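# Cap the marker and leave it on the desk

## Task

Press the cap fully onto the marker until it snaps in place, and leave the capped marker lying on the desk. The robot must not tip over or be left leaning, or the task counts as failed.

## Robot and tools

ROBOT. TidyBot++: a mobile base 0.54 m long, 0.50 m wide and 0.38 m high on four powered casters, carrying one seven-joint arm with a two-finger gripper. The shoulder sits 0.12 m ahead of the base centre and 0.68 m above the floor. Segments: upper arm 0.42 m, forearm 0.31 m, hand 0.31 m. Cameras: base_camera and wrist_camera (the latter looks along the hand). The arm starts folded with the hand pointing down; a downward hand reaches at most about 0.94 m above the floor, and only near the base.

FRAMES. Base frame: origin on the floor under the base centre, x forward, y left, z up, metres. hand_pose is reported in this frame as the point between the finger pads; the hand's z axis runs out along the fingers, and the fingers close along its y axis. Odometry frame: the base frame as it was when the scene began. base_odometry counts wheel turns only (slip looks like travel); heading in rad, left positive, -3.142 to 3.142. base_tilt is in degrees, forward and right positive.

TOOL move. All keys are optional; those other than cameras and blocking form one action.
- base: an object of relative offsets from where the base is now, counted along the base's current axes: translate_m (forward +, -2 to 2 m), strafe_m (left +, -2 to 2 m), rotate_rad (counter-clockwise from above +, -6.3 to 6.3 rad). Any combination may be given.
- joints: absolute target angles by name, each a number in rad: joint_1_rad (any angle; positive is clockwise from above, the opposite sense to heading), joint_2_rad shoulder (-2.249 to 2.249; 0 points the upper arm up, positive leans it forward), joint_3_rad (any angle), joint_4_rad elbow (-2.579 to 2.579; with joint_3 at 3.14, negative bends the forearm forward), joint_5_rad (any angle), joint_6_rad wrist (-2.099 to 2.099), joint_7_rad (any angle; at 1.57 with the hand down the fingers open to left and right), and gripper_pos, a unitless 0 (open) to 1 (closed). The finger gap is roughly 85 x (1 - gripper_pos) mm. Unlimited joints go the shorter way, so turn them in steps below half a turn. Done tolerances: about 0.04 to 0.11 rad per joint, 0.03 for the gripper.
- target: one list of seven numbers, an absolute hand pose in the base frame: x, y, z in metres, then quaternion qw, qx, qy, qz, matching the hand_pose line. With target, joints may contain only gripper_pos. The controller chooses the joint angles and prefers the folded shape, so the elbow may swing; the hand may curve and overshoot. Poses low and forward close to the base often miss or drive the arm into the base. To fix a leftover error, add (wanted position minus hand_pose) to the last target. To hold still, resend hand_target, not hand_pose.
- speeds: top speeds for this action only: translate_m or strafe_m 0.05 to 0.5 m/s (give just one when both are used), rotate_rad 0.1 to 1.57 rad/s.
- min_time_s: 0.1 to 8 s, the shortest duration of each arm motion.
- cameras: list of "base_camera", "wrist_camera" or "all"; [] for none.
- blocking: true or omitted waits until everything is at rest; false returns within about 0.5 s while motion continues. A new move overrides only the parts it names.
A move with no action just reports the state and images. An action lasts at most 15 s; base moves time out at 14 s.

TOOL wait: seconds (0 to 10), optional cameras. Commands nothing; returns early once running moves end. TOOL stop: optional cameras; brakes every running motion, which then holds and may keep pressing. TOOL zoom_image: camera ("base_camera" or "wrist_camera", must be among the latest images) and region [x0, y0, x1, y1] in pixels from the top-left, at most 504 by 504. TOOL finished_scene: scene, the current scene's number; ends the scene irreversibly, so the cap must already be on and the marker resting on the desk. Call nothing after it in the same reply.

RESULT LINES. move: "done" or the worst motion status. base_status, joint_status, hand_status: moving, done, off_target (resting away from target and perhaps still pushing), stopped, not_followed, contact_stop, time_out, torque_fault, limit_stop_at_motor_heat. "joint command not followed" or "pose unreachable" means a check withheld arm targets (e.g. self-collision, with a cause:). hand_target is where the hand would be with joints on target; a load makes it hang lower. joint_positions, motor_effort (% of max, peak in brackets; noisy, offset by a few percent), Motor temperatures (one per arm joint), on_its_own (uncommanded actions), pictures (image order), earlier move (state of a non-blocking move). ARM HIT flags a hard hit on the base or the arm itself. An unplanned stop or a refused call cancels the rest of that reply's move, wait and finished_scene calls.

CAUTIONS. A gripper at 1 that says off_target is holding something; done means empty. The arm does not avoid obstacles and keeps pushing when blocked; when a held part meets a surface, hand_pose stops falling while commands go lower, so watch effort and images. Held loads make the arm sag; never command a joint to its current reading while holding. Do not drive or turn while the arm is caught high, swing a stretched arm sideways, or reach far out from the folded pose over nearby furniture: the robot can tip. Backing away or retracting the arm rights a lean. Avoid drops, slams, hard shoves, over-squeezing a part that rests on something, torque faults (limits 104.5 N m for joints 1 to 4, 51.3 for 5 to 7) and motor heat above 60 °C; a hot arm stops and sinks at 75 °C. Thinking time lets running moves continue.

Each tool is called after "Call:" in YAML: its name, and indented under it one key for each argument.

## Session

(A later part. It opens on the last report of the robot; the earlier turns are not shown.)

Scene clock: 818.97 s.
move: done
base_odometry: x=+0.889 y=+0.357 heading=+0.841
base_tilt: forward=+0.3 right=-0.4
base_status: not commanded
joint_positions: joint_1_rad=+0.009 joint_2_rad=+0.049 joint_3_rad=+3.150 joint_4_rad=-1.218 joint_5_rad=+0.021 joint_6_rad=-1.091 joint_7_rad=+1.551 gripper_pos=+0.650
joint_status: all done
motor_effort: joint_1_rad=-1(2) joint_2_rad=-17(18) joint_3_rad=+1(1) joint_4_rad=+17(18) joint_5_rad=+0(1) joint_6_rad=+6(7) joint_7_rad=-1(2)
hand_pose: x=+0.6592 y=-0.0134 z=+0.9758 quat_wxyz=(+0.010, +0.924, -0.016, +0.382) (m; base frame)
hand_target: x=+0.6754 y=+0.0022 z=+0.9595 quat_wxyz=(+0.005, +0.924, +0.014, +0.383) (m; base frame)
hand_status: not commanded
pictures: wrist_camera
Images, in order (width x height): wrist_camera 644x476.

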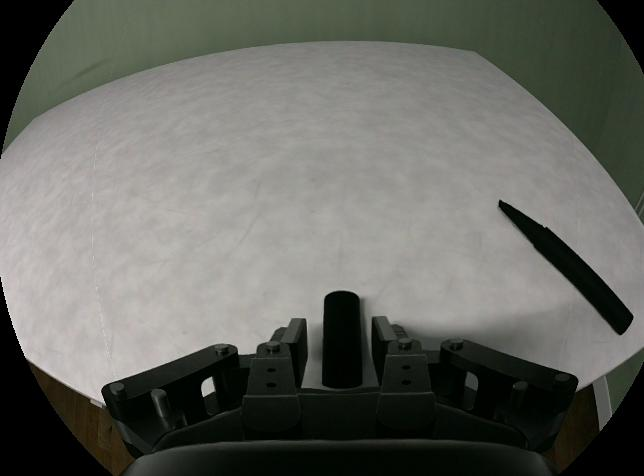

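Call:
move:
  joints: {"joint_2_rad": 0.087}
  min_time_s: 1.0
  cameras: ["wrist_camera"]

Call:
zoom_image:
  camera: "wrist_camera"
  region: [270, 280, 420, 400]

Scene clock: 834.87 s.
move: done
base_odometry: x=+0.889 y=+0.357 heading=+0.841
base_tilt: forward=+0.4 right=-0.4
base_status: not commanded
joint_positions: joint_1_rad=+0.009 joint_2_rad=+0.059 joint_3_rad=+3.150 joint_4_rad=-1.218 joint_5_rad=+0.021 joint_6_rad=-1.091 joint_7_rad=+1.551 gripper_pos=+0.650
joint_status: all done
motor_effort: joint_1_rad=+0(1) joint_2_rad=-18(19) joint_3_rad=+1(1) joint_4_rad=+17(18) joint_5_rad=+0(1) joint_6_rad=+6(7) joint_7_rad=-2(2)
hand_pose: x=+0.6622 y=-0.0134 z=+0.9702 quat_wxyz=(+0.010, +0.926, -0.016, +0.377) (m; base frame)
hand_target: x=+0.6787 y=+0.0022 z=+0.9529 quat_wxyz=(+0.005, +0.926, +0.014, +0.378) (m; base frame)
hand_status: not commanded
pictures: wrist_camera
Images, in order (width x height): wrist_camera 644x476.

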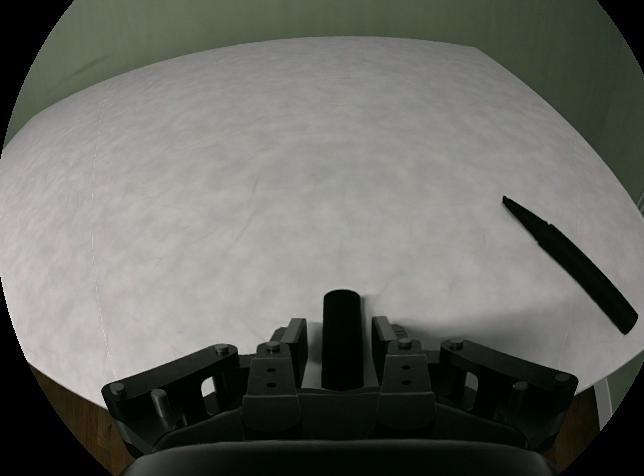

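Scaled by 3.360.

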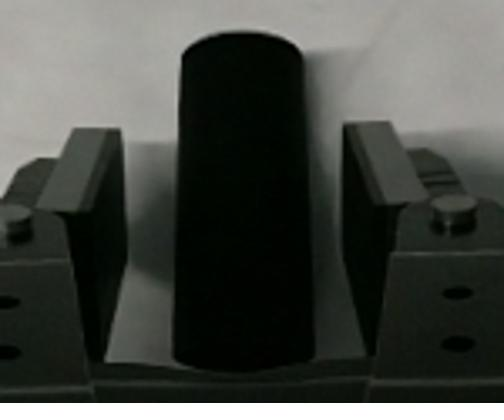

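Call:
move:
  joints: {"gripper_pos": 0.85}
  cameras: ["wrist_camera"]

Call:
zoom_image:
  camera: "wrist_camera"
  region: [270, 280, 420, 400]

Scene clock: 842.70 s.
move: done
base_odometry: x=+0.889 y=+0.357 heading=+0.841
base_tilt: forward=+0.4 right=-0.5
base_status: not commanded
joint_positions: joint_1_rad=+0.009 joint_2_rad=+0.060 joint_3_rad=+3.150 joint_4_rad=-1.218 joint_5_rad=+0.021 joint_6_rad=-1.089 joint_7_rad=+1.551 gripper_pos=+0.828
joint_status: all done
motor_effort: joint_1_rad=+0(1) joint_2_rad=-16(19) joint_3_rad=+1(1) joint_4_rad=+17(18) joint_5_rad=+0(0) joint_6_rad=+6(7) joint_7_rad=-1(2)
hand_pose: x=+0.6627 y=-0.0134 z=+0.9704 quat_wxyz=(+0.010, +0.926, -0.016, +0.378) (m; base frame)
hand_target: x=+0.6787 y=+0.0022 z=+0.9529 quat_wxyz=(+0.005, +0.926, +0.014, +0.378) (m; base frame)
hand_status: not commanded
pictures: wrist_camera
Images, in order (width x height): wrist_camera 644x476.

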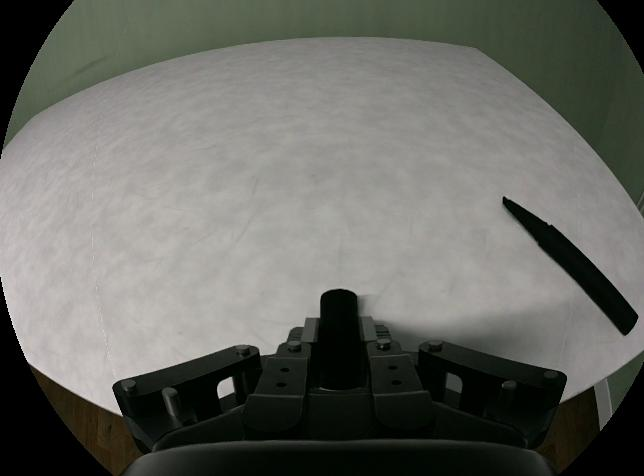

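Scaled by 3.360.

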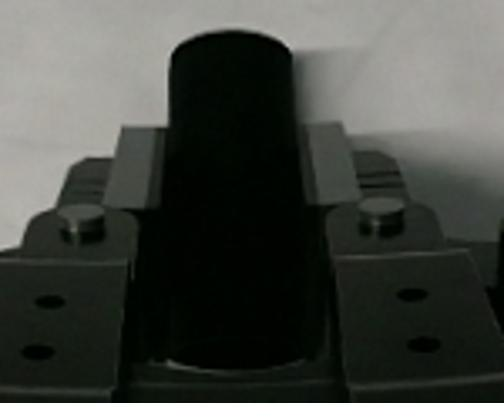

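Call:
move:
  joints: {"gripper_pos": 0.87}
  cameras: []

Call:
move:
  joints: {"joint_2_rad": 0.155, "joint_4_rad": -0.91, "joint_6_rad": -1.345}
  min_time_s: 3
  cameras: ["wrist_camera"]

Call:
zoom_image:
  camera: "wrist_camera"
  region: [270, 280, 420, 400]

Scene clock: 857.87 s.
move: off_target
base_odometry: x=+0.889 y=+0.357 heading=+0.841
base_tilt: forward=+0.3 right=-0.4
base_status: not commanded
joint_positions: joint_1_rad=+0.009 joint_2_rad=+0.060 joint_3_rad=+3.150 joint_4_rad=-1.218 joint_5_rad=+0.021 joint_6_rad=-1.089 joint_7_rad=+1.551 gripper_pos=+0.833
joint_status: gripper_pos off_target (ended at +0.833, target +0.870)
motor_effort: joint_1_rad=+0(1) joint_2_rad=-17(18) joint_3_rad=+1(1) joint_4_rad=+17(17) joint_5_rad=+0(0) joint_6_rad=+6(7) joint_7_rad=-1(2)
hand_pose: x=+0.6627 y=-0.0134 z=+0.9705 quat_wxyz=(+0.010, +0.926, -0.016, +0.378) (m; base frame)
hand_target: x=+0.6787 y=+0.0022 z=+0.9529 quat_wxyz=(+0.005, +0.926, +0.014, +0.378) (m; base frame)
hand_status: not commanded
pictures: none
No camera images: "cameras" was empty.

Scene clock: 861.17 s.
move: done
base_odometry: x=+0.889 y=+0.357 heading=+0.841
base_tilt: forward=+0.3 right=-0.3
base_status: not commanded
joint_positions: joint_1_rad=+0.009 joint_2_rad=+0.126 joint_3_rad=+3.150 joint_4_rad=-0.930 joint_5_rad=+0.021 joint_6_rad=-1.300 joint_7_rad=+1.551 gripper_pos=+0.833
joint_status: all done
motor_effort: joint_1_rad=+0(2) joint_2_rad=-19(20) joint_3_rad=+1(1) joint_4_rad=+16(19) joint_5_rad=+0(1) joint_6_rad=+6(8) joint_7_rad=-1(2)
hand_pose: x=+0.6657 y=-0.0137 z=+1.0336 quat_wxyz=(+0.010, +0.924, -0.018, +0.383) (m; base frame)
hand_target: x=+0.6669 y=+0.0021 z=+1.0182 quat_wxyz=(+0.005, +0.934, +0.014, +0.358) (m; base frame)
hand_status: not commanded
pictures: wrist_camera
Images, in order (width x height): wrist_camera 644x476.

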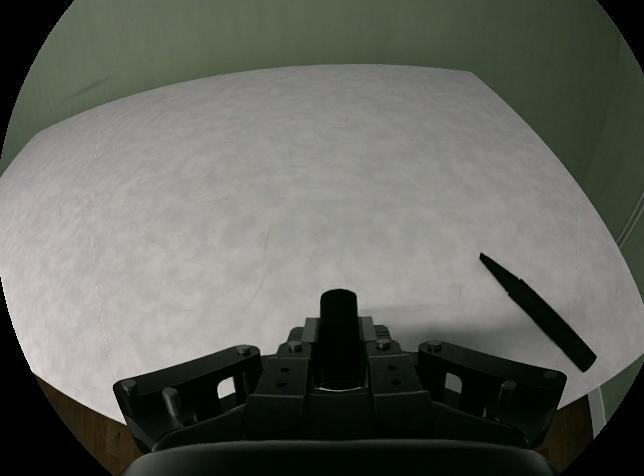

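Scaled by 3.360.

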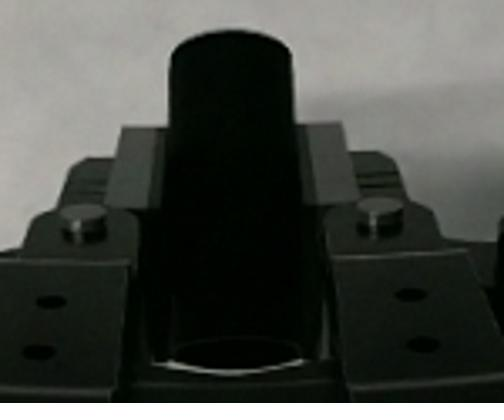

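Call:
zoom_image:
  camera: "wrist_camera"
  region: [312, 370, 366, 400]

Scaled by 9.333.

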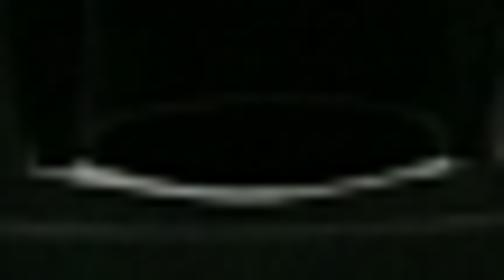

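Call:
move:
  joints: {"joint_7_rad": -1.61}
  min_time_s: 4
  cameras: ["wrist_camera"]

Scene clock: 889.17 s.
move: done
base_odometry: x=+0.889 y=+0.357 heading=+0.841
base_tilt: forward=+0.3 right=-0.4
base_status: not commanded
joint_positions: joint_1_rad=+0.009 joint_2_rad=+0.127 joint_3_rad=+3.150 joint_4_rad=-0.930 joint_5_rad=+0.021 joint_6_rad=-1.301 joint_7_rad=+4.624 gripper_pos=+0.833
joint_status: all done
motor_effort: joint_1_rad=+0(1) joint_2_rad=-18(20) joint_3_rad=+0(1) joint_4_rad=+16(16) joint_5_rad=+0(1) joint_6_rad=+6(7) joint_7_rad=-1(3)
hand_pose: x=+0.6656 y=-0.0137 z=+1.0333 quat_wxyz=(+0.382, +0.050, +0.923, +0.003) (m; base frame)
hand_target: x=+0.6669 y=+0.0021 z=+1.0182 quat_wxyz=(+0.358, +0.018, +0.934, +0.007) (m; base frame)
hand_status: not commanded
pictures: wrist_camera
Images, in order (width x height): wrist_camera 644x476.

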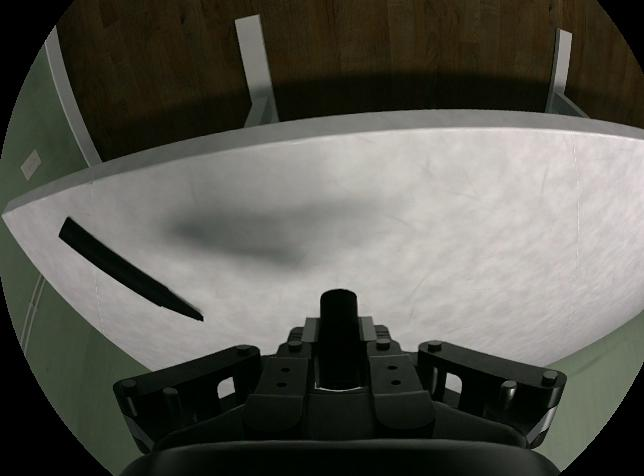

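Call:
move:
  joints: {"joint_7_rad": -1.535}
  min_time_s: 1
  cameras: ["wrist_camera"]

Call:
zoom_image:
  camera: "wrist_camera"
  region: [270, 270, 420, 400]

Scene clock: 896.47 s.
move: done
base_odometry: x=+0.889 y=+0.357 heading=+0.841
base_tilt: forward=+0.3 right=-0.4
base_status: not commanded
joint_positions: joint_1_rad=+0.009 joint_2_rad=+0.127 joint_3_rad=+3.150 joint_4_rad=-0.930 joint_5_rad=+0.021 joint_6_rad=-1.301 joint_7_rad=+4.699 gripper_pos=+0.833
joint_status: all done
motor_effort: joint_1_rad=+0(1) joint_2_rad=-18(19) joint_3_rad=+1(1) joint_4_rad=+16(16) joint_5_rad=+0(1) joint_6_rad=+5(7) joint_7_rad=-2(2)
hand_pose: x=+0.6656 y=-0.0137 z=+1.0333 quat_wxyz=(+0.382, +0.015, +0.924, -0.011) (m; base frame)
hand_target: x=+0.6669 y=+0.0021 z=+1.0182 quat_wxyz=(+0.358, -0.017, +0.934, -0.006) (m; base frame)
hand_status: not commanded
pictures: wrist_camera
Images, in order (width x height): wrist_camera 644x476.

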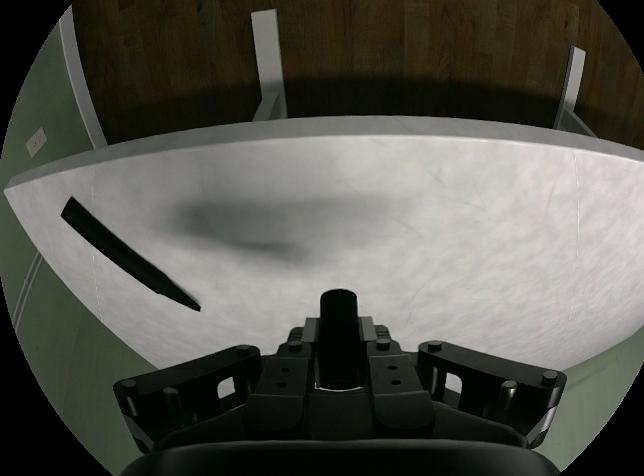

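Scaled by 3.360.

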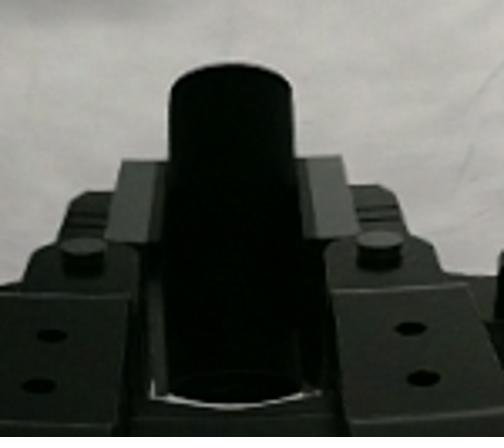

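Call:
move:
  joints: {"joint_2_rad": 0.069, "joint_4_rad": -1.169, "joint_6_rad": -1.06}
  min_time_s: 3
  cameras: ["wrist_camera"]

Scene clock: 917.37 s.
move: done
base_odometry: x=+0.889 y=+0.357 heading=+0.841
base_tilt: forward=+0.4 right=-0.3
base_status: not commanded
joint_positions: joint_1_rad=+0.009 joint_2_rad=+0.083 joint_3_rad=+3.150 joint_4_rad=-1.140 joint_5_rad=+0.021 joint_6_rad=-1.121 joint_7_rad=+4.699 gripper_pos=+0.833
joint_status: all done
motor_effort: joint_1_rad=-1(1) joint_2_rad=-18(20) joint_3_rad=+1(1) joint_4_rad=+17(18) joint_5_rad=+0(1) joint_6_rad=+6(7) joint_7_rad=-1(2)
hand_pose: x=+0.6723 y=-0.0136 z=+0.9910 quat_wxyz=(+0.388, +0.013, +0.921, -0.011) (m; base frame)
hand_target: x=+0.6776 y=+0.0022 z=+0.9973 quat_wxyz=(+0.409, -0.017, +0.912, -0.007) (m; base frame)
hand_status: not commanded
pictures: wrist_camera
Images, in order (width x height): wrist_camera 644x476.

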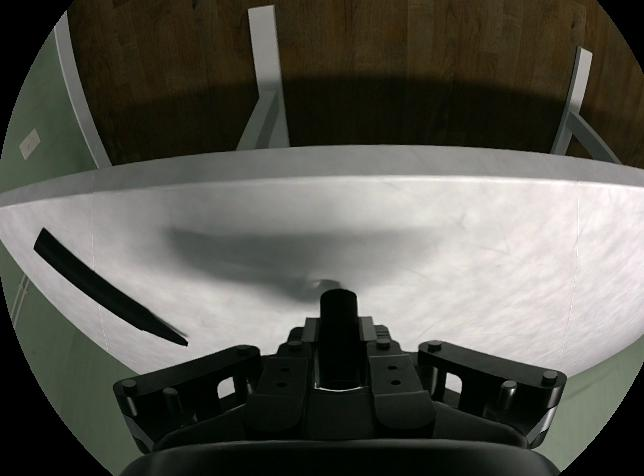

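Call:
move:
  joints: {"joint_2_rad": 0.0587, "joint_4_rad": -1.2254, "joint_6_rad": -1.0149}
  min_time_s: 2
  cameras: ["wrist_camera"]

Call:
zoom_image:
  camera: "wrist_camera"
  region: [270, 250, 420, 400]

Scene clock: 931.10 s.
move: done
base_odometry: x=+0.889 y=+0.357 heading=+0.841
base_tilt: forward=+0.3 right=-0.4
base_status: not commanded
joint_positions: joint_1_rad=+0.009 joint_2_rad=+0.069 joint_3_rad=+3.150 joint_4_rad=-1.192 joint_5_rad=+0.021 joint_6_rad=-1.072 joint_7_rad=+4.699 gripper_pos=+0.833
joint_status: all done
motor_effort: joint_1_rad=+0(1) joint_2_rad=-17(19) joint_3_rad=+1(1) joint_4_rad=+17(18) joint_5_rad=+0(1) joint_6_rad=+6(7) joint_7_rad=-1(2)
hand_pose: x=+0.6726 y=-0.0135 z=+0.9822 quat_wxyz=(+0.393, +0.013, +0.919, -0.011) (m; base frame)
hand_target: x=+0.6775 y=+0.0022 z=+0.9836 quat_wxyz=(+0.409, -0.017, +0.912, -0.007) (m; base frame)
hand_status: not commanded
pictures: wrist_camera
Images, in order (width x height): wrist_camera 644x476.

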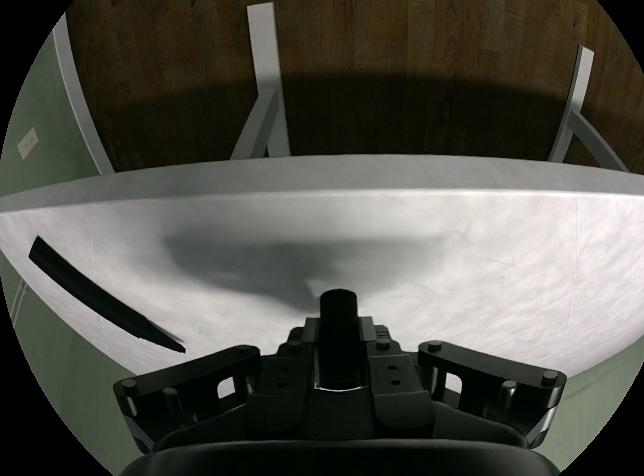

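Scaled by 3.360.

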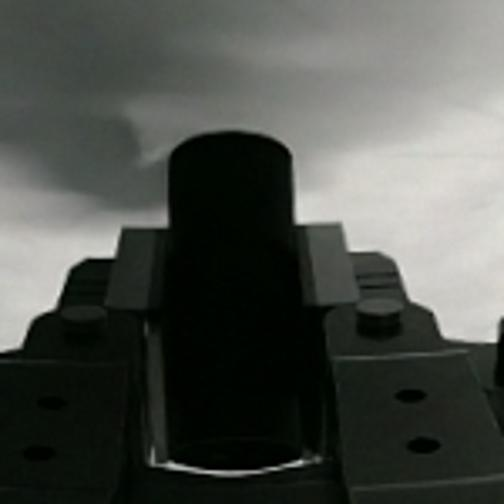

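Call:
move:
  joints: {"joint_4_rad": -1.2404, "joint_6_rad": -0.9999}
  min_time_s: 1
  cameras: ["wrist_camera"]

Call:
zoom_image:
  camera: "wrist_camera"
  region: [270, 250, 420, 400]

Scene clock: 939.53 s.
move: done
base_odometry: x=+0.889 y=+0.357 heading=+0.841
base_tilt: forward=+0.4 right=-0.4
base_status: not commanded
joint_positions: joint_1_rad=+0.009 joint_2_rad=+0.065 joint_3_rad=+3.150 joint_4_rad=-1.204 joint_5_rad=+0.021 joint_6_rad=-1.054 joint_7_rad=+4.699 gripper_pos=+0.833
joint_status: all done
motor_effort: joint_1_rad=-1(1) joint_2_rad=-16(18) joint_3_rad=+1(1) joint_4_rad=+16(17) joint_5_rad=+0(1) joint_6_rad=+5(7) joint_7_rad=-1(2)
hand_pose: x=+0.6738 y=-0.0134 z=+0.9820 quat_wxyz=(+0.398, +0.013, +0.917, -0.011) (m; base frame)
hand_target: x=+0.6788 y=+0.0022 z=+0.9790 quat_wxyz=(+0.409, -0.017, +0.912, -0.007) (m; base frame)
hand_status: not commanded
pictures: wrist_camera
Images, in order (width x height): wrist_camera 644x476.

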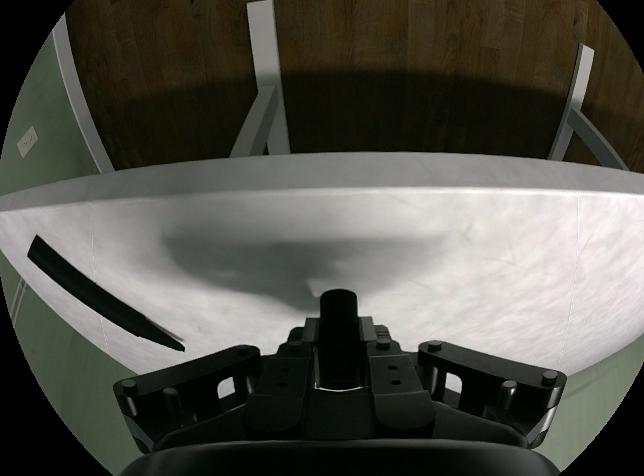

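Scaled by 3.360.

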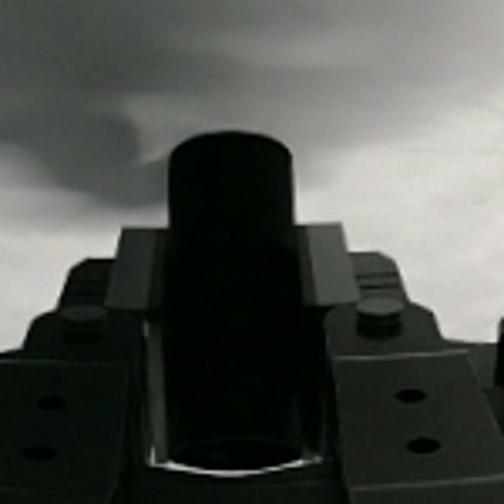

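Call:
move:
  joints: {"gripper_pos": 0.6}
  cameras: ["wrist_camera"]

Call:
zoom_image:
  camera: "wrist_camera"
  region: [270, 250, 420, 400]

Scene clock: 946.67 s.
move: done
base_odometry: x=+0.889 y=+0.357 heading=+0.841
base_tilt: forward=+0.4 right=-0.3
base_status: not commanded
joint_positions: joint_1_rad=+0.009 joint_2_rad=+0.065 joint_3_rad=+3.150 joint_4_rad=-1.211 joint_5_rad=+0.021 joint_6_rad=-1.054 joint_7_rad=+4.699 gripper_pos=+0.600
joint_status: all done
motor_effort: joint_1_rad=+0(2) joint_2_rad=-18(18) joint_3_rad=+1(1) joint_4_rad=+18(18) joint_5_rad=+0(1) joint_6_rad=+7(7) joint_7_rad=-2(2)
hand_pose: x=+0.6730 y=-0.0134 z=+0.9786 quat_wxyz=(+0.394, +0.013, +0.919, -0.011) (m; base frame)
hand_target: x=+0.6788 y=+0.0022 z=+0.9790 quat_wxyz=(+0.409, -0.017, +0.912, -0.007) (m; base frame)
hand_status: not commanded
pictures: wrist_camera
Images, in order (width x height): wrist_camera 644x476.

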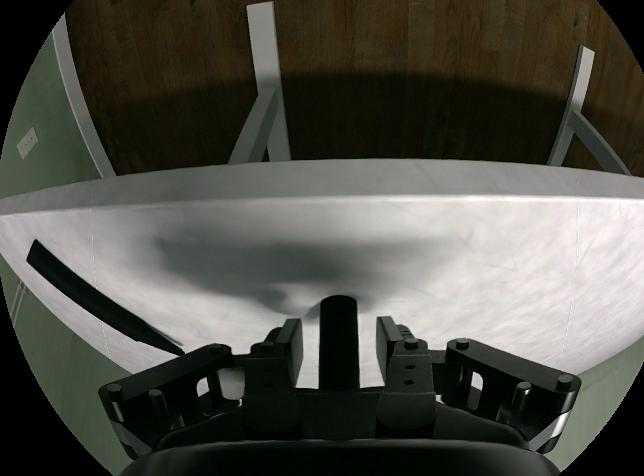

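Scaled by 3.360.

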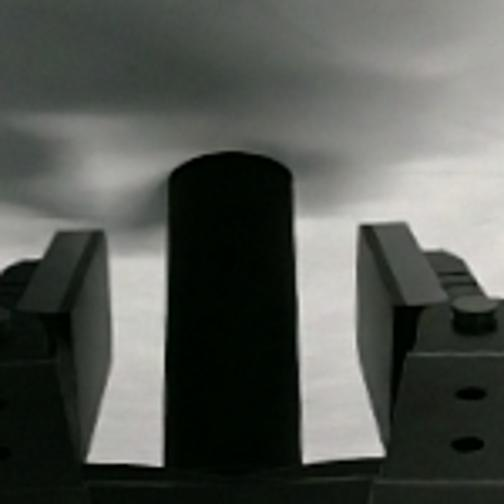

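Call:
move:
  base: {"translate_m": -0.15}
  speeds: {"translate_m": 0.15}
  cameras: ["wrist_camera"]

Call:
zoom_image:
  camera: "wrist_camera"
  region: [270, 220, 420, 380]

Scene clock: 955.13 s.
move: done
base_odometry: x=+0.789 y=+0.245 heading=+0.841
base_tilt: forward=+0.3 right=-0.4
base_status: done
joint_positions: joint_1_rad=+0.009 joint_2_rad=+0.053 joint_3_rad=+3.148 joint_4_rad=-1.213 joint_5_rad=+0.021 joint_6_rad=-1.053 joint_7_rad=+4.699 gripper_pos=+0.600
joint_status: not commanded
motor_effort: joint_1_rad=-1(1) joint_2_rad=-17(22) joint_3_rad=+1(2) joint_4_rad=+17(18) joint_5_rad=+0(1) joint_6_rad=+6(7) joint_7_rad=-1(2)
hand_pose: x=+0.6695 y=-0.0125 z=+0.9848 quat_wxyz=(+0.400, +0.012, +0.916, -0.011) (m; base frame)
hand_target: x=+0.6788 y=+0.0022 z=+0.9790 quat_wxyz=(+0.409, -0.017, +0.912, -0.007) (m; base frame)
hand_status: not commanded
pictures: wrist_camera
Images, in order (width x height): wrist_camera 644x476.

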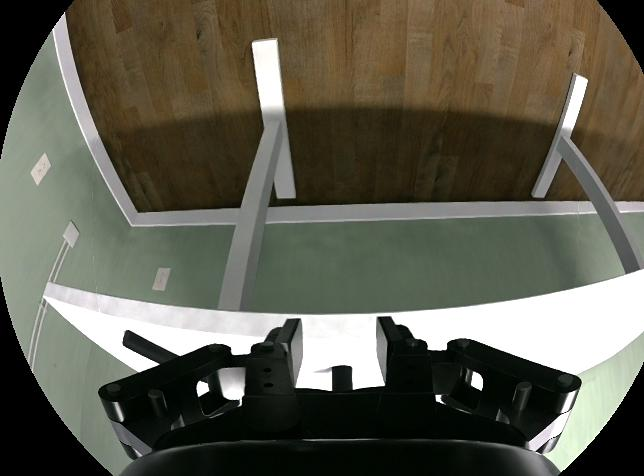

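Scaled by 3.150.

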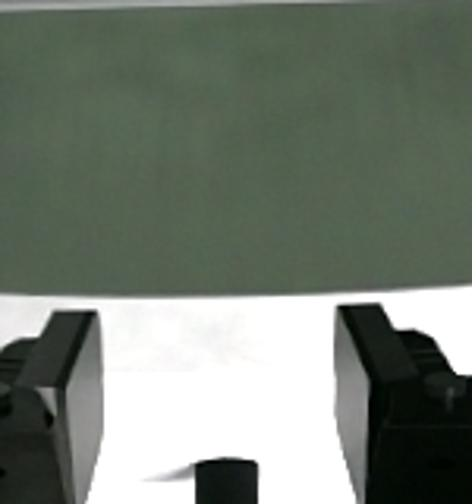

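Call:
move:
  joints: {"joint_1_rad": 0.0, "joint_2_rad": 0.077, "joint_3_rad": 3.14, "joint_4_rad": -0.572, "joint_5_rad": 0.0, "joint_6_rad": -1.951, "joint_7_rad": 1.57}
  min_time_s: 3
  cameras: []

Call:
move:
  base: {"translate_m": 0.14}
  cameras: ["wrist_camera"]

Call:
zoom_image:
  camera: "wrist_camera"
  region: [300, 160, 380, 220]

Scene clock: 967.43 s.
move: done
base_odometry: x=+0.789 y=+0.245 heading=+0.841
base_tilt: forward=+0.3 right=-0.4
base_status: not commanded
joint_positions: joint_1_rad=+0.009 joint_2_rad=+0.057 joint_3_rad=+3.148 joint_4_rad=-0.589 joint_5_rad=+0.021 joint_6_rad=-1.905 joint_7_rad=+1.621 gripper_pos=+0.600
joint_status: all done
motor_effort: joint_1_rad=-1(2) joint_2_rad=-12(18) joint_3_rad=+1(2) joint_4_rad=+11(18) joint_5_rad=+0(2) joint_6_rad=+5(7) joint_7_rad=-1(3)
hand_pose: x=+0.5052 y=-0.0105 z=+1.0944 quat_wxyz=(+0.018, +0.957, +0.011, +0.290) (m; base frame)
hand_target: x=+0.5018 y=+0.0019 z=+1.0850 quat_wxyz=(+0.000, +0.964, +0.000, +0.267) (m; base frame)
hand_status: not commanded
pictures: none
No camera images: "cameras" was empty.

Scene clock: 968.90 s.
move: done
base_odometry: x=+0.883 y=+0.349 heading=+0.841
base_tilt: forward=+0.3 right=-0.4
base_status: done
joint_positions: joint_1_rad=+0.008 joint_2_rad=+0.076 joint_3_rad=+3.146 joint_4_rad=-0.586 joint_5_rad=+0.020 joint_6_rad=-1.911 joint_7_rad=+1.619 gripper_pos=+0.600
joint_status: not commanded
motor_effort: joint_1_rad=-1(3) joint_2_rad=-13(18) joint_3_rad=+0(3) joint_4_rad=+12(13) joint_5_rad=+0(2) joint_6_rad=+5(6) joint_7_rad=-2(2)
hand_pose: x=+0.5116 y=-0.0093 z=+1.0870 quat_wxyz=(+0.017, +0.960, +0.011, +0.280) (m; base frame)
hand_target: x=+0.5018 y=+0.0019 z=+1.0850 quat_wxyz=(+0.000, +0.964, +0.000, +0.267) (m; base frame)
hand_status: not commanded
pictures: wrist_camera
Images, in order (width x height): wrist_camera 644x476.

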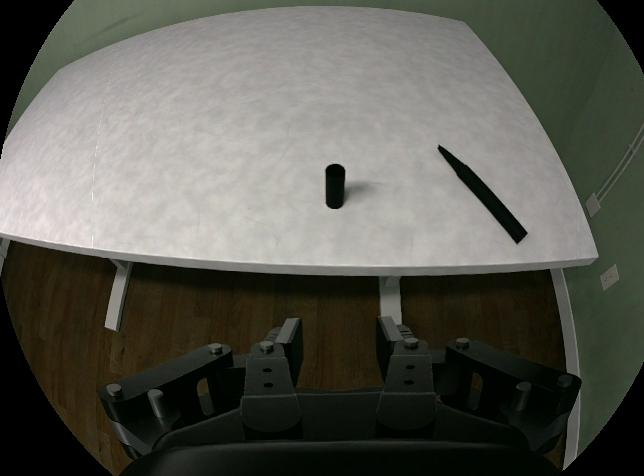

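Scaled by 6.300.

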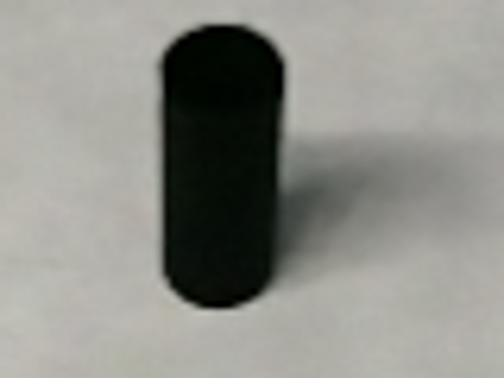

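Call:
move:
  base: {"translate_m": 0.089, "strafe_m": -0.473, "rotate_rad": 0.448}
  joints: {"joint_1_rad": 0.0, "joint_2_rad": 0.154, "joint_3_rad": 3.14, "joint_4_rad": -0.9575, "joint_5_rad": 0.0, "joint_6_rad": -1.238, "joint_7_rad": 1.50}
  min_time_s: 3
  cameras: ["wrist_camera"]

Scene clock: 1053.43 s.
move: done
base_odometry: x=+1.295 y=+0.100 heading=+1.289
base_tilt: forward=+0.3 right=-0.3
base_status: done
joint_positions: joint_1_rad=+0.006 joint_2_rad=+0.130 joint_3_rad=+3.142 joint_4_rad=-0.930 joint_5_rad=+0.019 joint_6_rad=-1.298 joint_7_rad=+1.549 gripper_pos=+0.600
joint_status: all done
motor_effort: joint_1_rad=-1(3) joint_2_rad=-17(20) joint_3_rad=+1(4) joint_4_rad=+16(17) joint_5_rad=+0(2) joint_6_rad=+6(7) joint_7_rad=-2(3)
hand_pose: x=+0.6673 y=-0.0081 z=+1.0325 quat_wxyz=(+0.007, +0.924, -0.014, +0.382) (m; base frame)
hand_target: x=+0.6869 y=+0.0022 z=+1.0183 quat_wxyz=(-0.014, +0.922, -0.032, +0.386) (m; base frame)
hand_status: not commanded
pictures: wrist_camera
Images, in order (width x height): wrist_camera 644x476.

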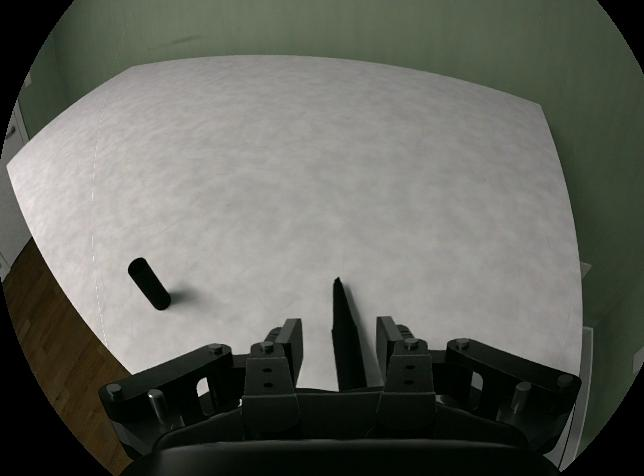

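Call:
zoom_image:
  camera: "wrist_camera"
  region: [270, 265, 420, 400]

Scaled by 3.360.

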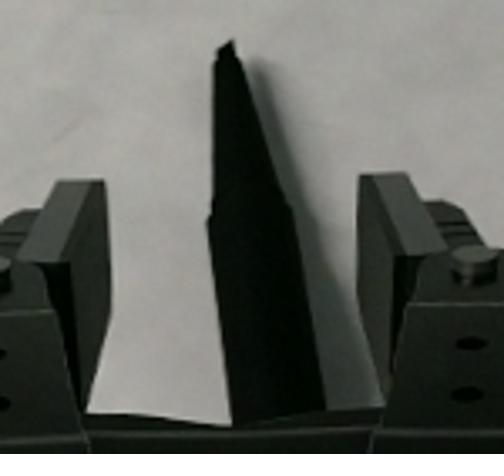

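Call:
move:
  base: {"translate_m": 0.007, "strafe_m": -0.0856, "rotate_rad": 0.1146}
  cameras: ["wrist_camera"]

Call:
zoom_image:
  camera: "wrist_camera"
  region: [270, 265, 420, 400]

Scene clock: 1086.93 s.
move: done
base_odometry: x=+1.379 y=+0.083 heading=+1.405
base_tilt: forward=+0.3 right=-0.4
base_status: done
joint_positions: joint_1_rad=+0.002 joint_2_rad=+0.130 joint_3_rad=+3.142 joint_4_rad=-0.930 joint_5_rad=+0.019 joint_6_rad=-1.297 joint_7_rad=+1.549 gripper_pos=+0.600
joint_status: not commanded
motor_effort: joint_1_rad=+0(3) joint_2_rad=-18(20) joint_3_rad=+1(4) joint_4_rad=+16(16) joint_5_rad=+0(2) joint_6_rad=+6(7) joint_7_rad=-1(2)
hand_pose: x=+0.6677 y=-0.0050 z=+1.0324 quat_wxyz=(+0.005, +0.924, -0.012, +0.382) (m; base frame)
hand_target: x=+0.6869 y=+0.0022 z=+1.0183 quat_wxyz=(-0.014, +0.922, -0.032, +0.386) (m; base frame)
hand_status: not commanded
pictures: wrist_camera
Images, in order (width x height): wrist_camera 644x476.

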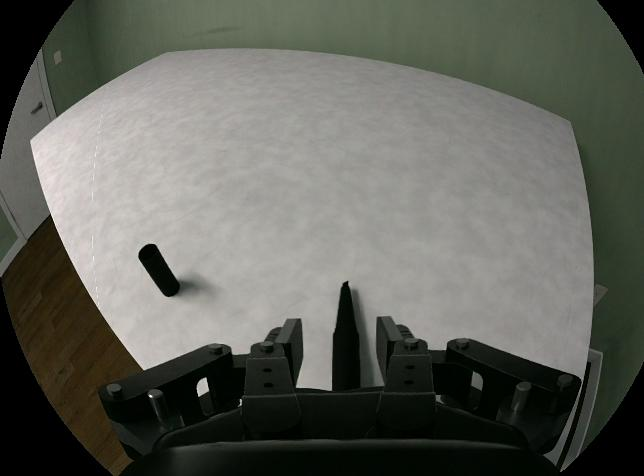

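Scaled by 3.360.

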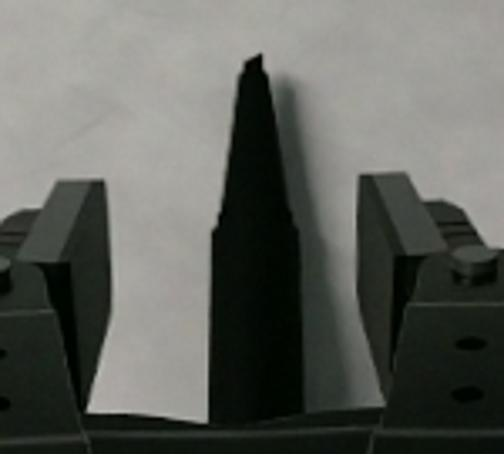

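Call:
move:
  base: {"translate_m": 0.004, "strafe_m": -0.005}
  joints: {"joint_2_rad": 0.045, "joint_4_rad": -1.2465, "joint_6_rad": -1.03}
  min_time_s: 3
  cameras: ["wrist_camera"]

Call:
zoom_image:
  camera: "wrist_camera"
  region: [270, 265, 420, 400]

Scene clock: 1107.20 s.
move: done
base_odometry: x=+1.385 y=+0.086 heading=+1.404
base_tilt: forward=+0.3 right=-0.4
base_status: done
joint_positions: joint_1_rad=+0.002 joint_2_rad=+0.059 joint_3_rad=+3.141 joint_4_rad=-1.217 joint_5_rad=+0.019 joint_6_rad=-1.090 joint_7_rad=+1.549 gripper_pos=+0.600
joint_status: all done
motor_effort: joint_1_rad=-1(3) joint_2_rad=-18(21) joint_3_rad=+1(3) joint_4_rad=+17(18) joint_5_rad=+0(2) joint_6_rad=+5(7) joint_7_rad=-1(2)
hand_pose: x=+0.6624 y=-0.0045 z=+0.9711 quat_wxyz=(+0.005, +0.926, -0.010, +0.378) (m; base frame)
hand_target: x=+0.6677 y=+0.0022 z=+0.9764 quat_wxyz=(-0.014, +0.917, -0.032, +0.398) (m; base frame)
hand_status: not commanded
pictures: wrist_camera
Images, in order (width x height): wrist_camera 644x476.

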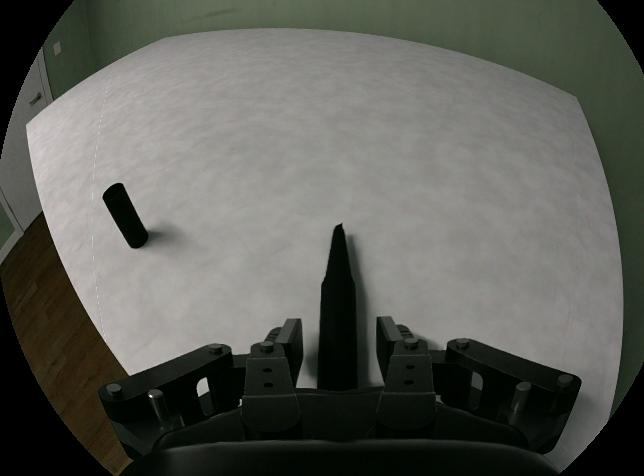

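Scaled by 3.360.

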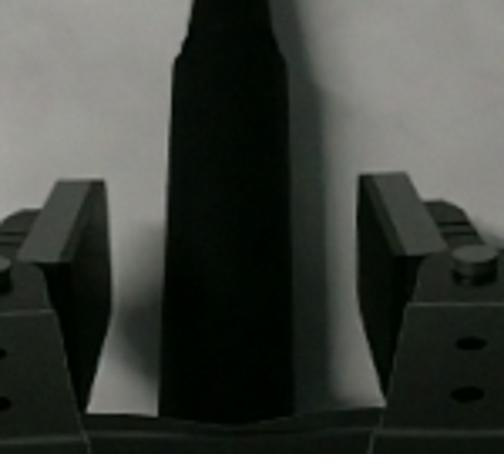

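Call:
move:
  joints: {"gripper_pos": 0.86}
  cameras: ["wrist_camera"]

Call:
zoom_image:
  camera: "wrist_camera"
  region: [270, 220, 420, 400]

Scene clock: 1111.67 s.
move: done
base_odometry: x=+1.385 y=+0.086 heading=+1.404
base_tilt: forward=+0.3 right=-0.4
base_status: not commanded
joint_positions: joint_1_rad=+0.002 joint_2_rad=+0.058 joint_3_rad=+3.141 joint_4_rad=-1.217 joint_5_rad=+0.019 joint_6_rad=-1.089 joint_7_rad=+1.549 gripper_pos=+0.840
joint_status: all done
motor_effort: joint_1_rad=-1(1) joint_2_rad=-17(18) joint_3_rad=+0(1) joint_4_rad=+18(18) joint_5_rad=+0(0) joint_6_rad=+6(7) joint_7_rad=-1(2)
hand_pose: x=+0.6625 y=-0.0045 z=+0.9716 quat_wxyz=(+0.005, +0.925, -0.010, +0.379) (m; base frame)
hand_target: x=+0.6677 y=+0.0022 z=+0.9764 quat_wxyz=(-0.014, +0.917, -0.032, +0.398) (m; base frame)
hand_status: not commanded
pictures: wrist_camera
Images, in order (width x height): wrist_camera 644x476.

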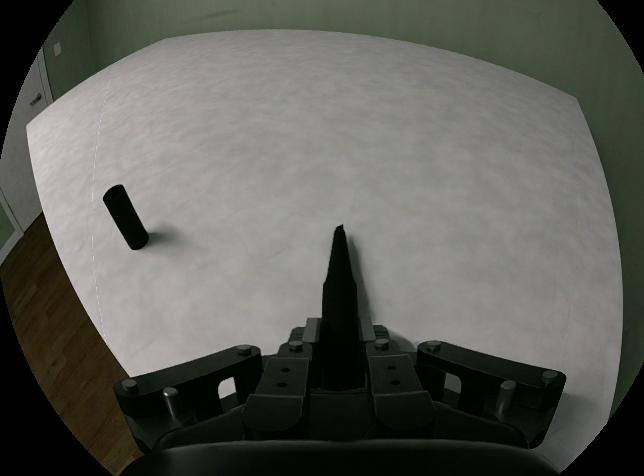

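Scaled by 2.800.

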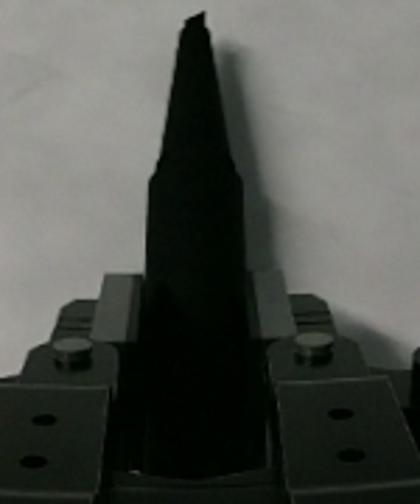

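Call:
move:
  joints: {"gripper_pos": 0.88}
  cameras: []

Call:
move:
  joints: {"joint_2_rad": 0.034, "joint_4_rad": -0.697, "joint_6_rad": -1.637}
  min_time_s: 4
  cameras: ["wrist_camera"]

Call:
zoom_image:
  camera: "wrist_camera"
  region: [270, 220, 420, 400]

Scene clock: 1132.73 s.
move: off_target
base_odometry: x=+1.385 y=+0.086 heading=+1.404
base_tilt: forward=+0.3 right=-0.4
base_status: not commanded
joint_positions: joint_1_rad=+0.002 joint_2_rad=+0.058 joint_3_rad=+3.141 joint_4_rad=-1.217 joint_5_rad=+0.019 joint_6_rad=-1.089 joint_7_rad=+1.549 gripper_pos=+0.849
joint_status: gripper_pos off_target (ended at +0.849, target +0.880)
motor_effort: joint_1_rad=-1(1) joint_2_rad=-17(18) joint_3_rad=+0(1) joint_4_rad=+17(18) joint_5_rad=+0(0) joint_6_rad=+6(7) joint_7_rad=-2(2)
hand_pose: x=+0.6625 y=-0.0045 z=+0.9717 quat_wxyz=(+0.005, +0.925, -0.010, +0.379) (m; base frame)
hand_target: x=+0.6677 y=+0.0022 z=+0.9764 quat_wxyz=(-0.014, +0.917, -0.032, +0.398) (m; base frame)
hand_status: not commanded
pictures: none
No camera images: "cameras" was empty.

Scene clock: 1137.07 s.
move: done
base_odometry: x=+1.385 y=+0.086 heading=+1.404
base_tilt: forward=+0.3 right=-0.4
base_status: not commanded
joint_positions: joint_1_rad=+0.002 joint_2_rad=+0.045 joint_3_rad=+3.141 joint_4_rad=-0.717 joint_5_rad=+0.019 joint_6_rad=-1.592 joint_7_rad=+1.549 gripper_pos=+0.849
joint_status: all done
motor_effort: joint_1_rad=+0(2) joint_2_rad=-14(19) joint_3_rad=+1(1) joint_4_rad=+14(18) joint_5_rad=+0(0) joint_6_rad=+6(8) joint_7_rad=-1(2)
hand_pose: x=+0.5754 y=-0.0050 z=+1.1099 quat_wxyz=(+0.005, +0.923, -0.014, +0.384) (m; base frame)
hand_target: x=+0.5607 y=+0.0020 z=+1.1137 quat_wxyz=(-0.014, +0.926, -0.032, +0.377) (m; base frame)
hand_status: not commanded
pictures: wrist_camera
Images, in order (width x height): wrist_camera 644x476.

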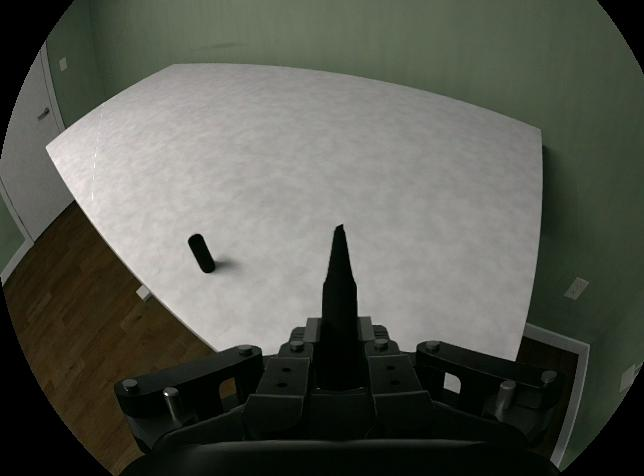

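Scaled by 2.800.

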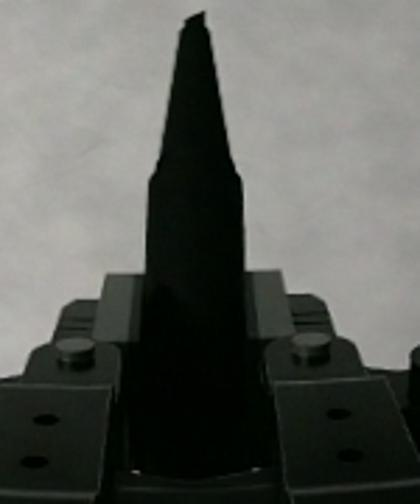

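Call:
move:
  joints: {"joint_7_rad": -1.543, "gripper_pos": 0.92}
  min_time_s: 4
  cameras: ["all"]

Call:
zoom_image:
  camera: "wrist_camera"
  region: [260, 200, 420, 400]

Scene clock: 1177.50 s.
move: off_target
base_odometry: x=+1.385 y=+0.086 heading=+1.404
base_tilt: forward=+0.4 right=-0.4
base_status: not commanded
joint_positions: joint_1_rad=+0.002 joint_2_rad=+0.045 joint_3_rad=+3.141 joint_4_rad=-0.717 joint_5_rad=+0.019 joint_6_rad=-1.593 joint_7_rad=-1.494 gripper_pos=+0.849
joint_status: gripper_pos off_target (ended at +0.849, target +0.920); the others done
motor_effort: joint_1_rad=+0(2) joint_2_rad=-13(15) joint_3_rad=+1(1) joint_4_rad=+14(14) joint_5_rad=+0(1) joint_6_rad=+6(7) joint_7_rad=-1(3)
hand_pose: x=+0.5752 y=-0.0050 z=+1.1097 quat_wxyz=(-0.383, +0.031, -0.923, +0.023) (m; base frame)
hand_target: x=+0.5607 y=+0.0020 z=+1.1137 quat_wxyz=(-0.377, +0.014, -0.926, +0.005) (m; base frame)
hand_status: not commanded
pictures: base_camera, wrist_camera
Images, in order (width x height): base_camera 644x364, wrist_camera 644x476.

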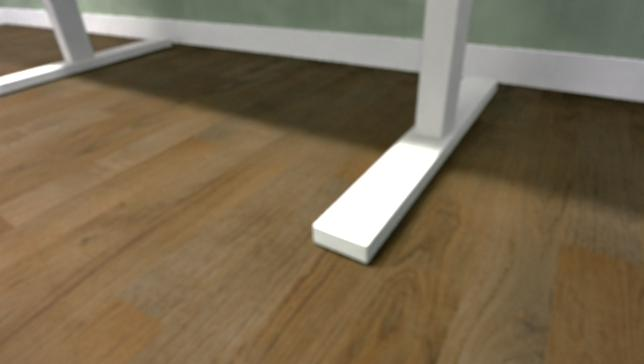

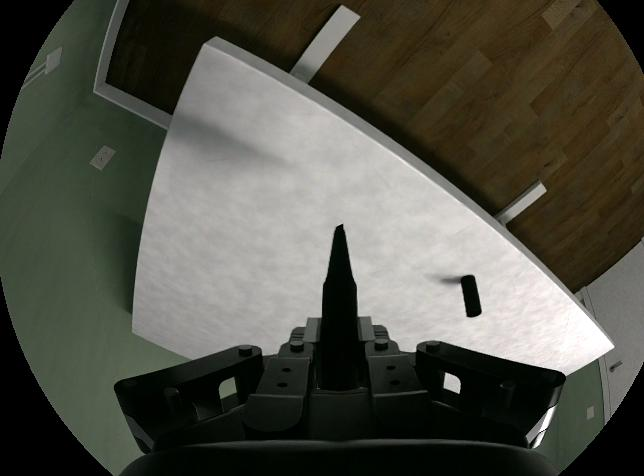

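Scaled by 2.520.

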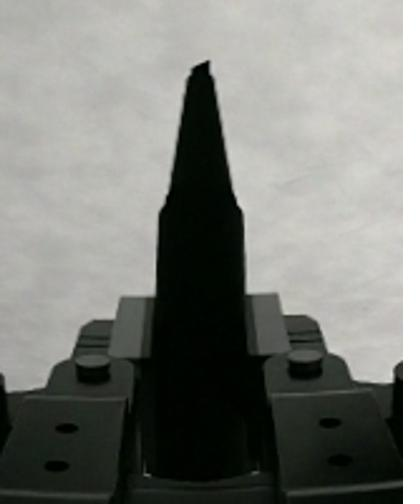

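Call:
move:
  base: {"translate_m": 0.13, "strafe_m": 0.157}
  joints: {"joint_7_rad": -1.642}
  min_time_s: 1
  cameras: ["wrist_camera"]

Call:
zoom_image:
  camera: "wrist_camera"
  region: [260, 200, 420, 400]

Scene clock: 1214.87 s.
move: done
base_odometry: x=+1.251 y=+0.240 heading=+1.404
base_tilt: forward=+0.3 right=-0.3
base_status: done
joint_positions: joint_1_rad=+0.001 joint_2_rad=+0.037 joint_3_rad=+3.139 joint_4_rad=-0.714 joint_5_rad=+0.018 joint_6_rad=-1.597 joint_7_rad=-1.593 gripper_pos=+0.849
joint_status: all done
motor_effort: joint_1_rad=+0(3) joint_2_rad=-13(17) joint_3_rad=+1(2) joint_4_rad=+13(14) joint_5_rad=+0(1) joint_6_rad=+6(7) joint_7_rad=-1(3)
hand_pose: x=+0.5711 y=-0.0040 z=+1.1137 quat_wxyz=(-0.387, -0.014, -0.922, +0.004) (m; base frame)
hand_target: x=+0.5607 y=+0.0020 z=+1.1137 quat_wxyz=(-0.377, -0.032, -0.926, -0.014) (m; base frame)
hand_status: not commanded
pictures: wrist_camera
Images, in order (width x height): wrist_camera 644x476.

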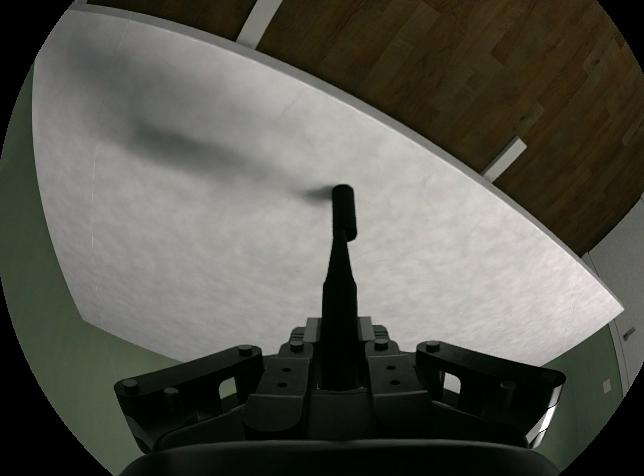

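Scaled by 2.520.

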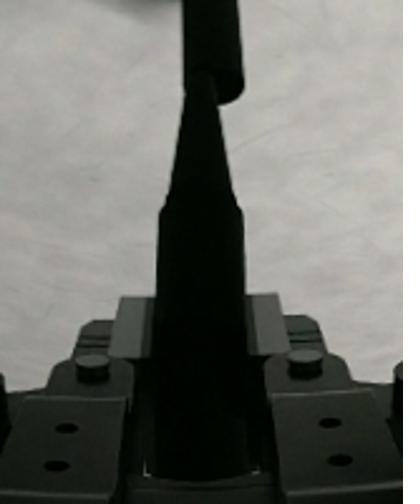

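Call:
move:
  base: {"translate_m": 0.038, "strafe_m": 0.004}
  speeds: {"translate_m": 0.1}
  cameras: ["wrist_camera"]

Call:
zoom_image:
  camera: "wrist_camera"
  region: [280, 150, 400, 270]

Scene clock: 1237.23 s.
move: done
base_odometry: x=+1.254 y=+0.279 heading=+1.404
base_tilt: forward=+0.4 right=-0.4
base_status: done
joint_positions: joint_1_rad=+0.001 joint_2_rad=+0.033 joint_3_rad=+3.139 joint_4_rad=-0.714 joint_5_rad=+0.018 joint_6_rad=-1.598 joint_7_rad=-1.593 gripper_pos=+0.849
joint_status: not commanded
motor_effort: joint_1_rad=-1(1) joint_2_rad=-14(16) joint_3_rad=+1(1) joint_4_rad=+14(14) joint_5_rad=+0(1) joint_6_rad=+6(7) joint_7_rad=-1(2)
hand_pose: x=+0.5691 y=-0.0040 z=+1.1156 quat_wxyz=(-0.388, -0.014, -0.921, +0.004) (m; base frame)
hand_target: x=+0.5607 y=+0.0020 z=+1.1137 quat_wxyz=(-0.377, -0.032, -0.926, -0.014) (m; base frame)
hand_status: not commanded
pictures: wrist_camera
Images, in order (width x height): wrist_camera 644x476.

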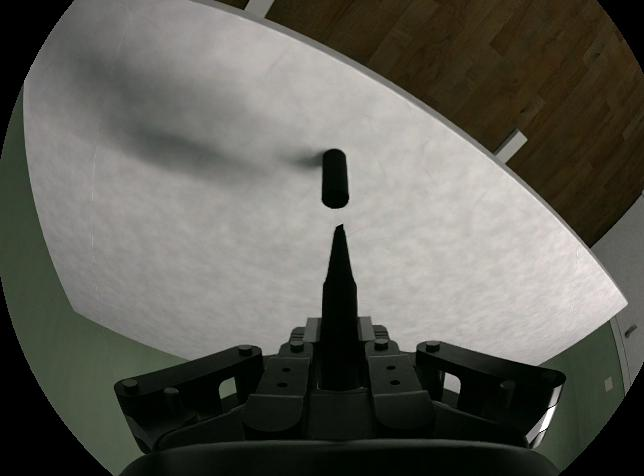

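Scaled by 4.200.

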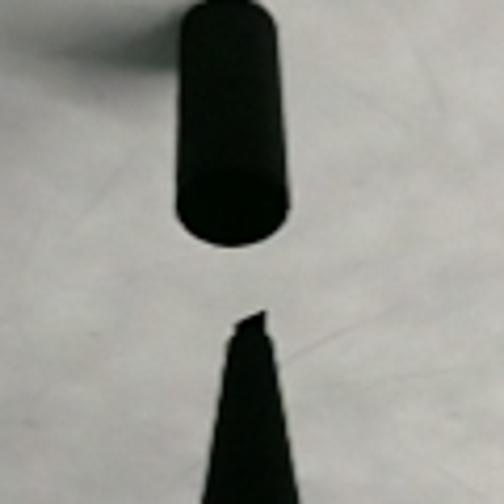

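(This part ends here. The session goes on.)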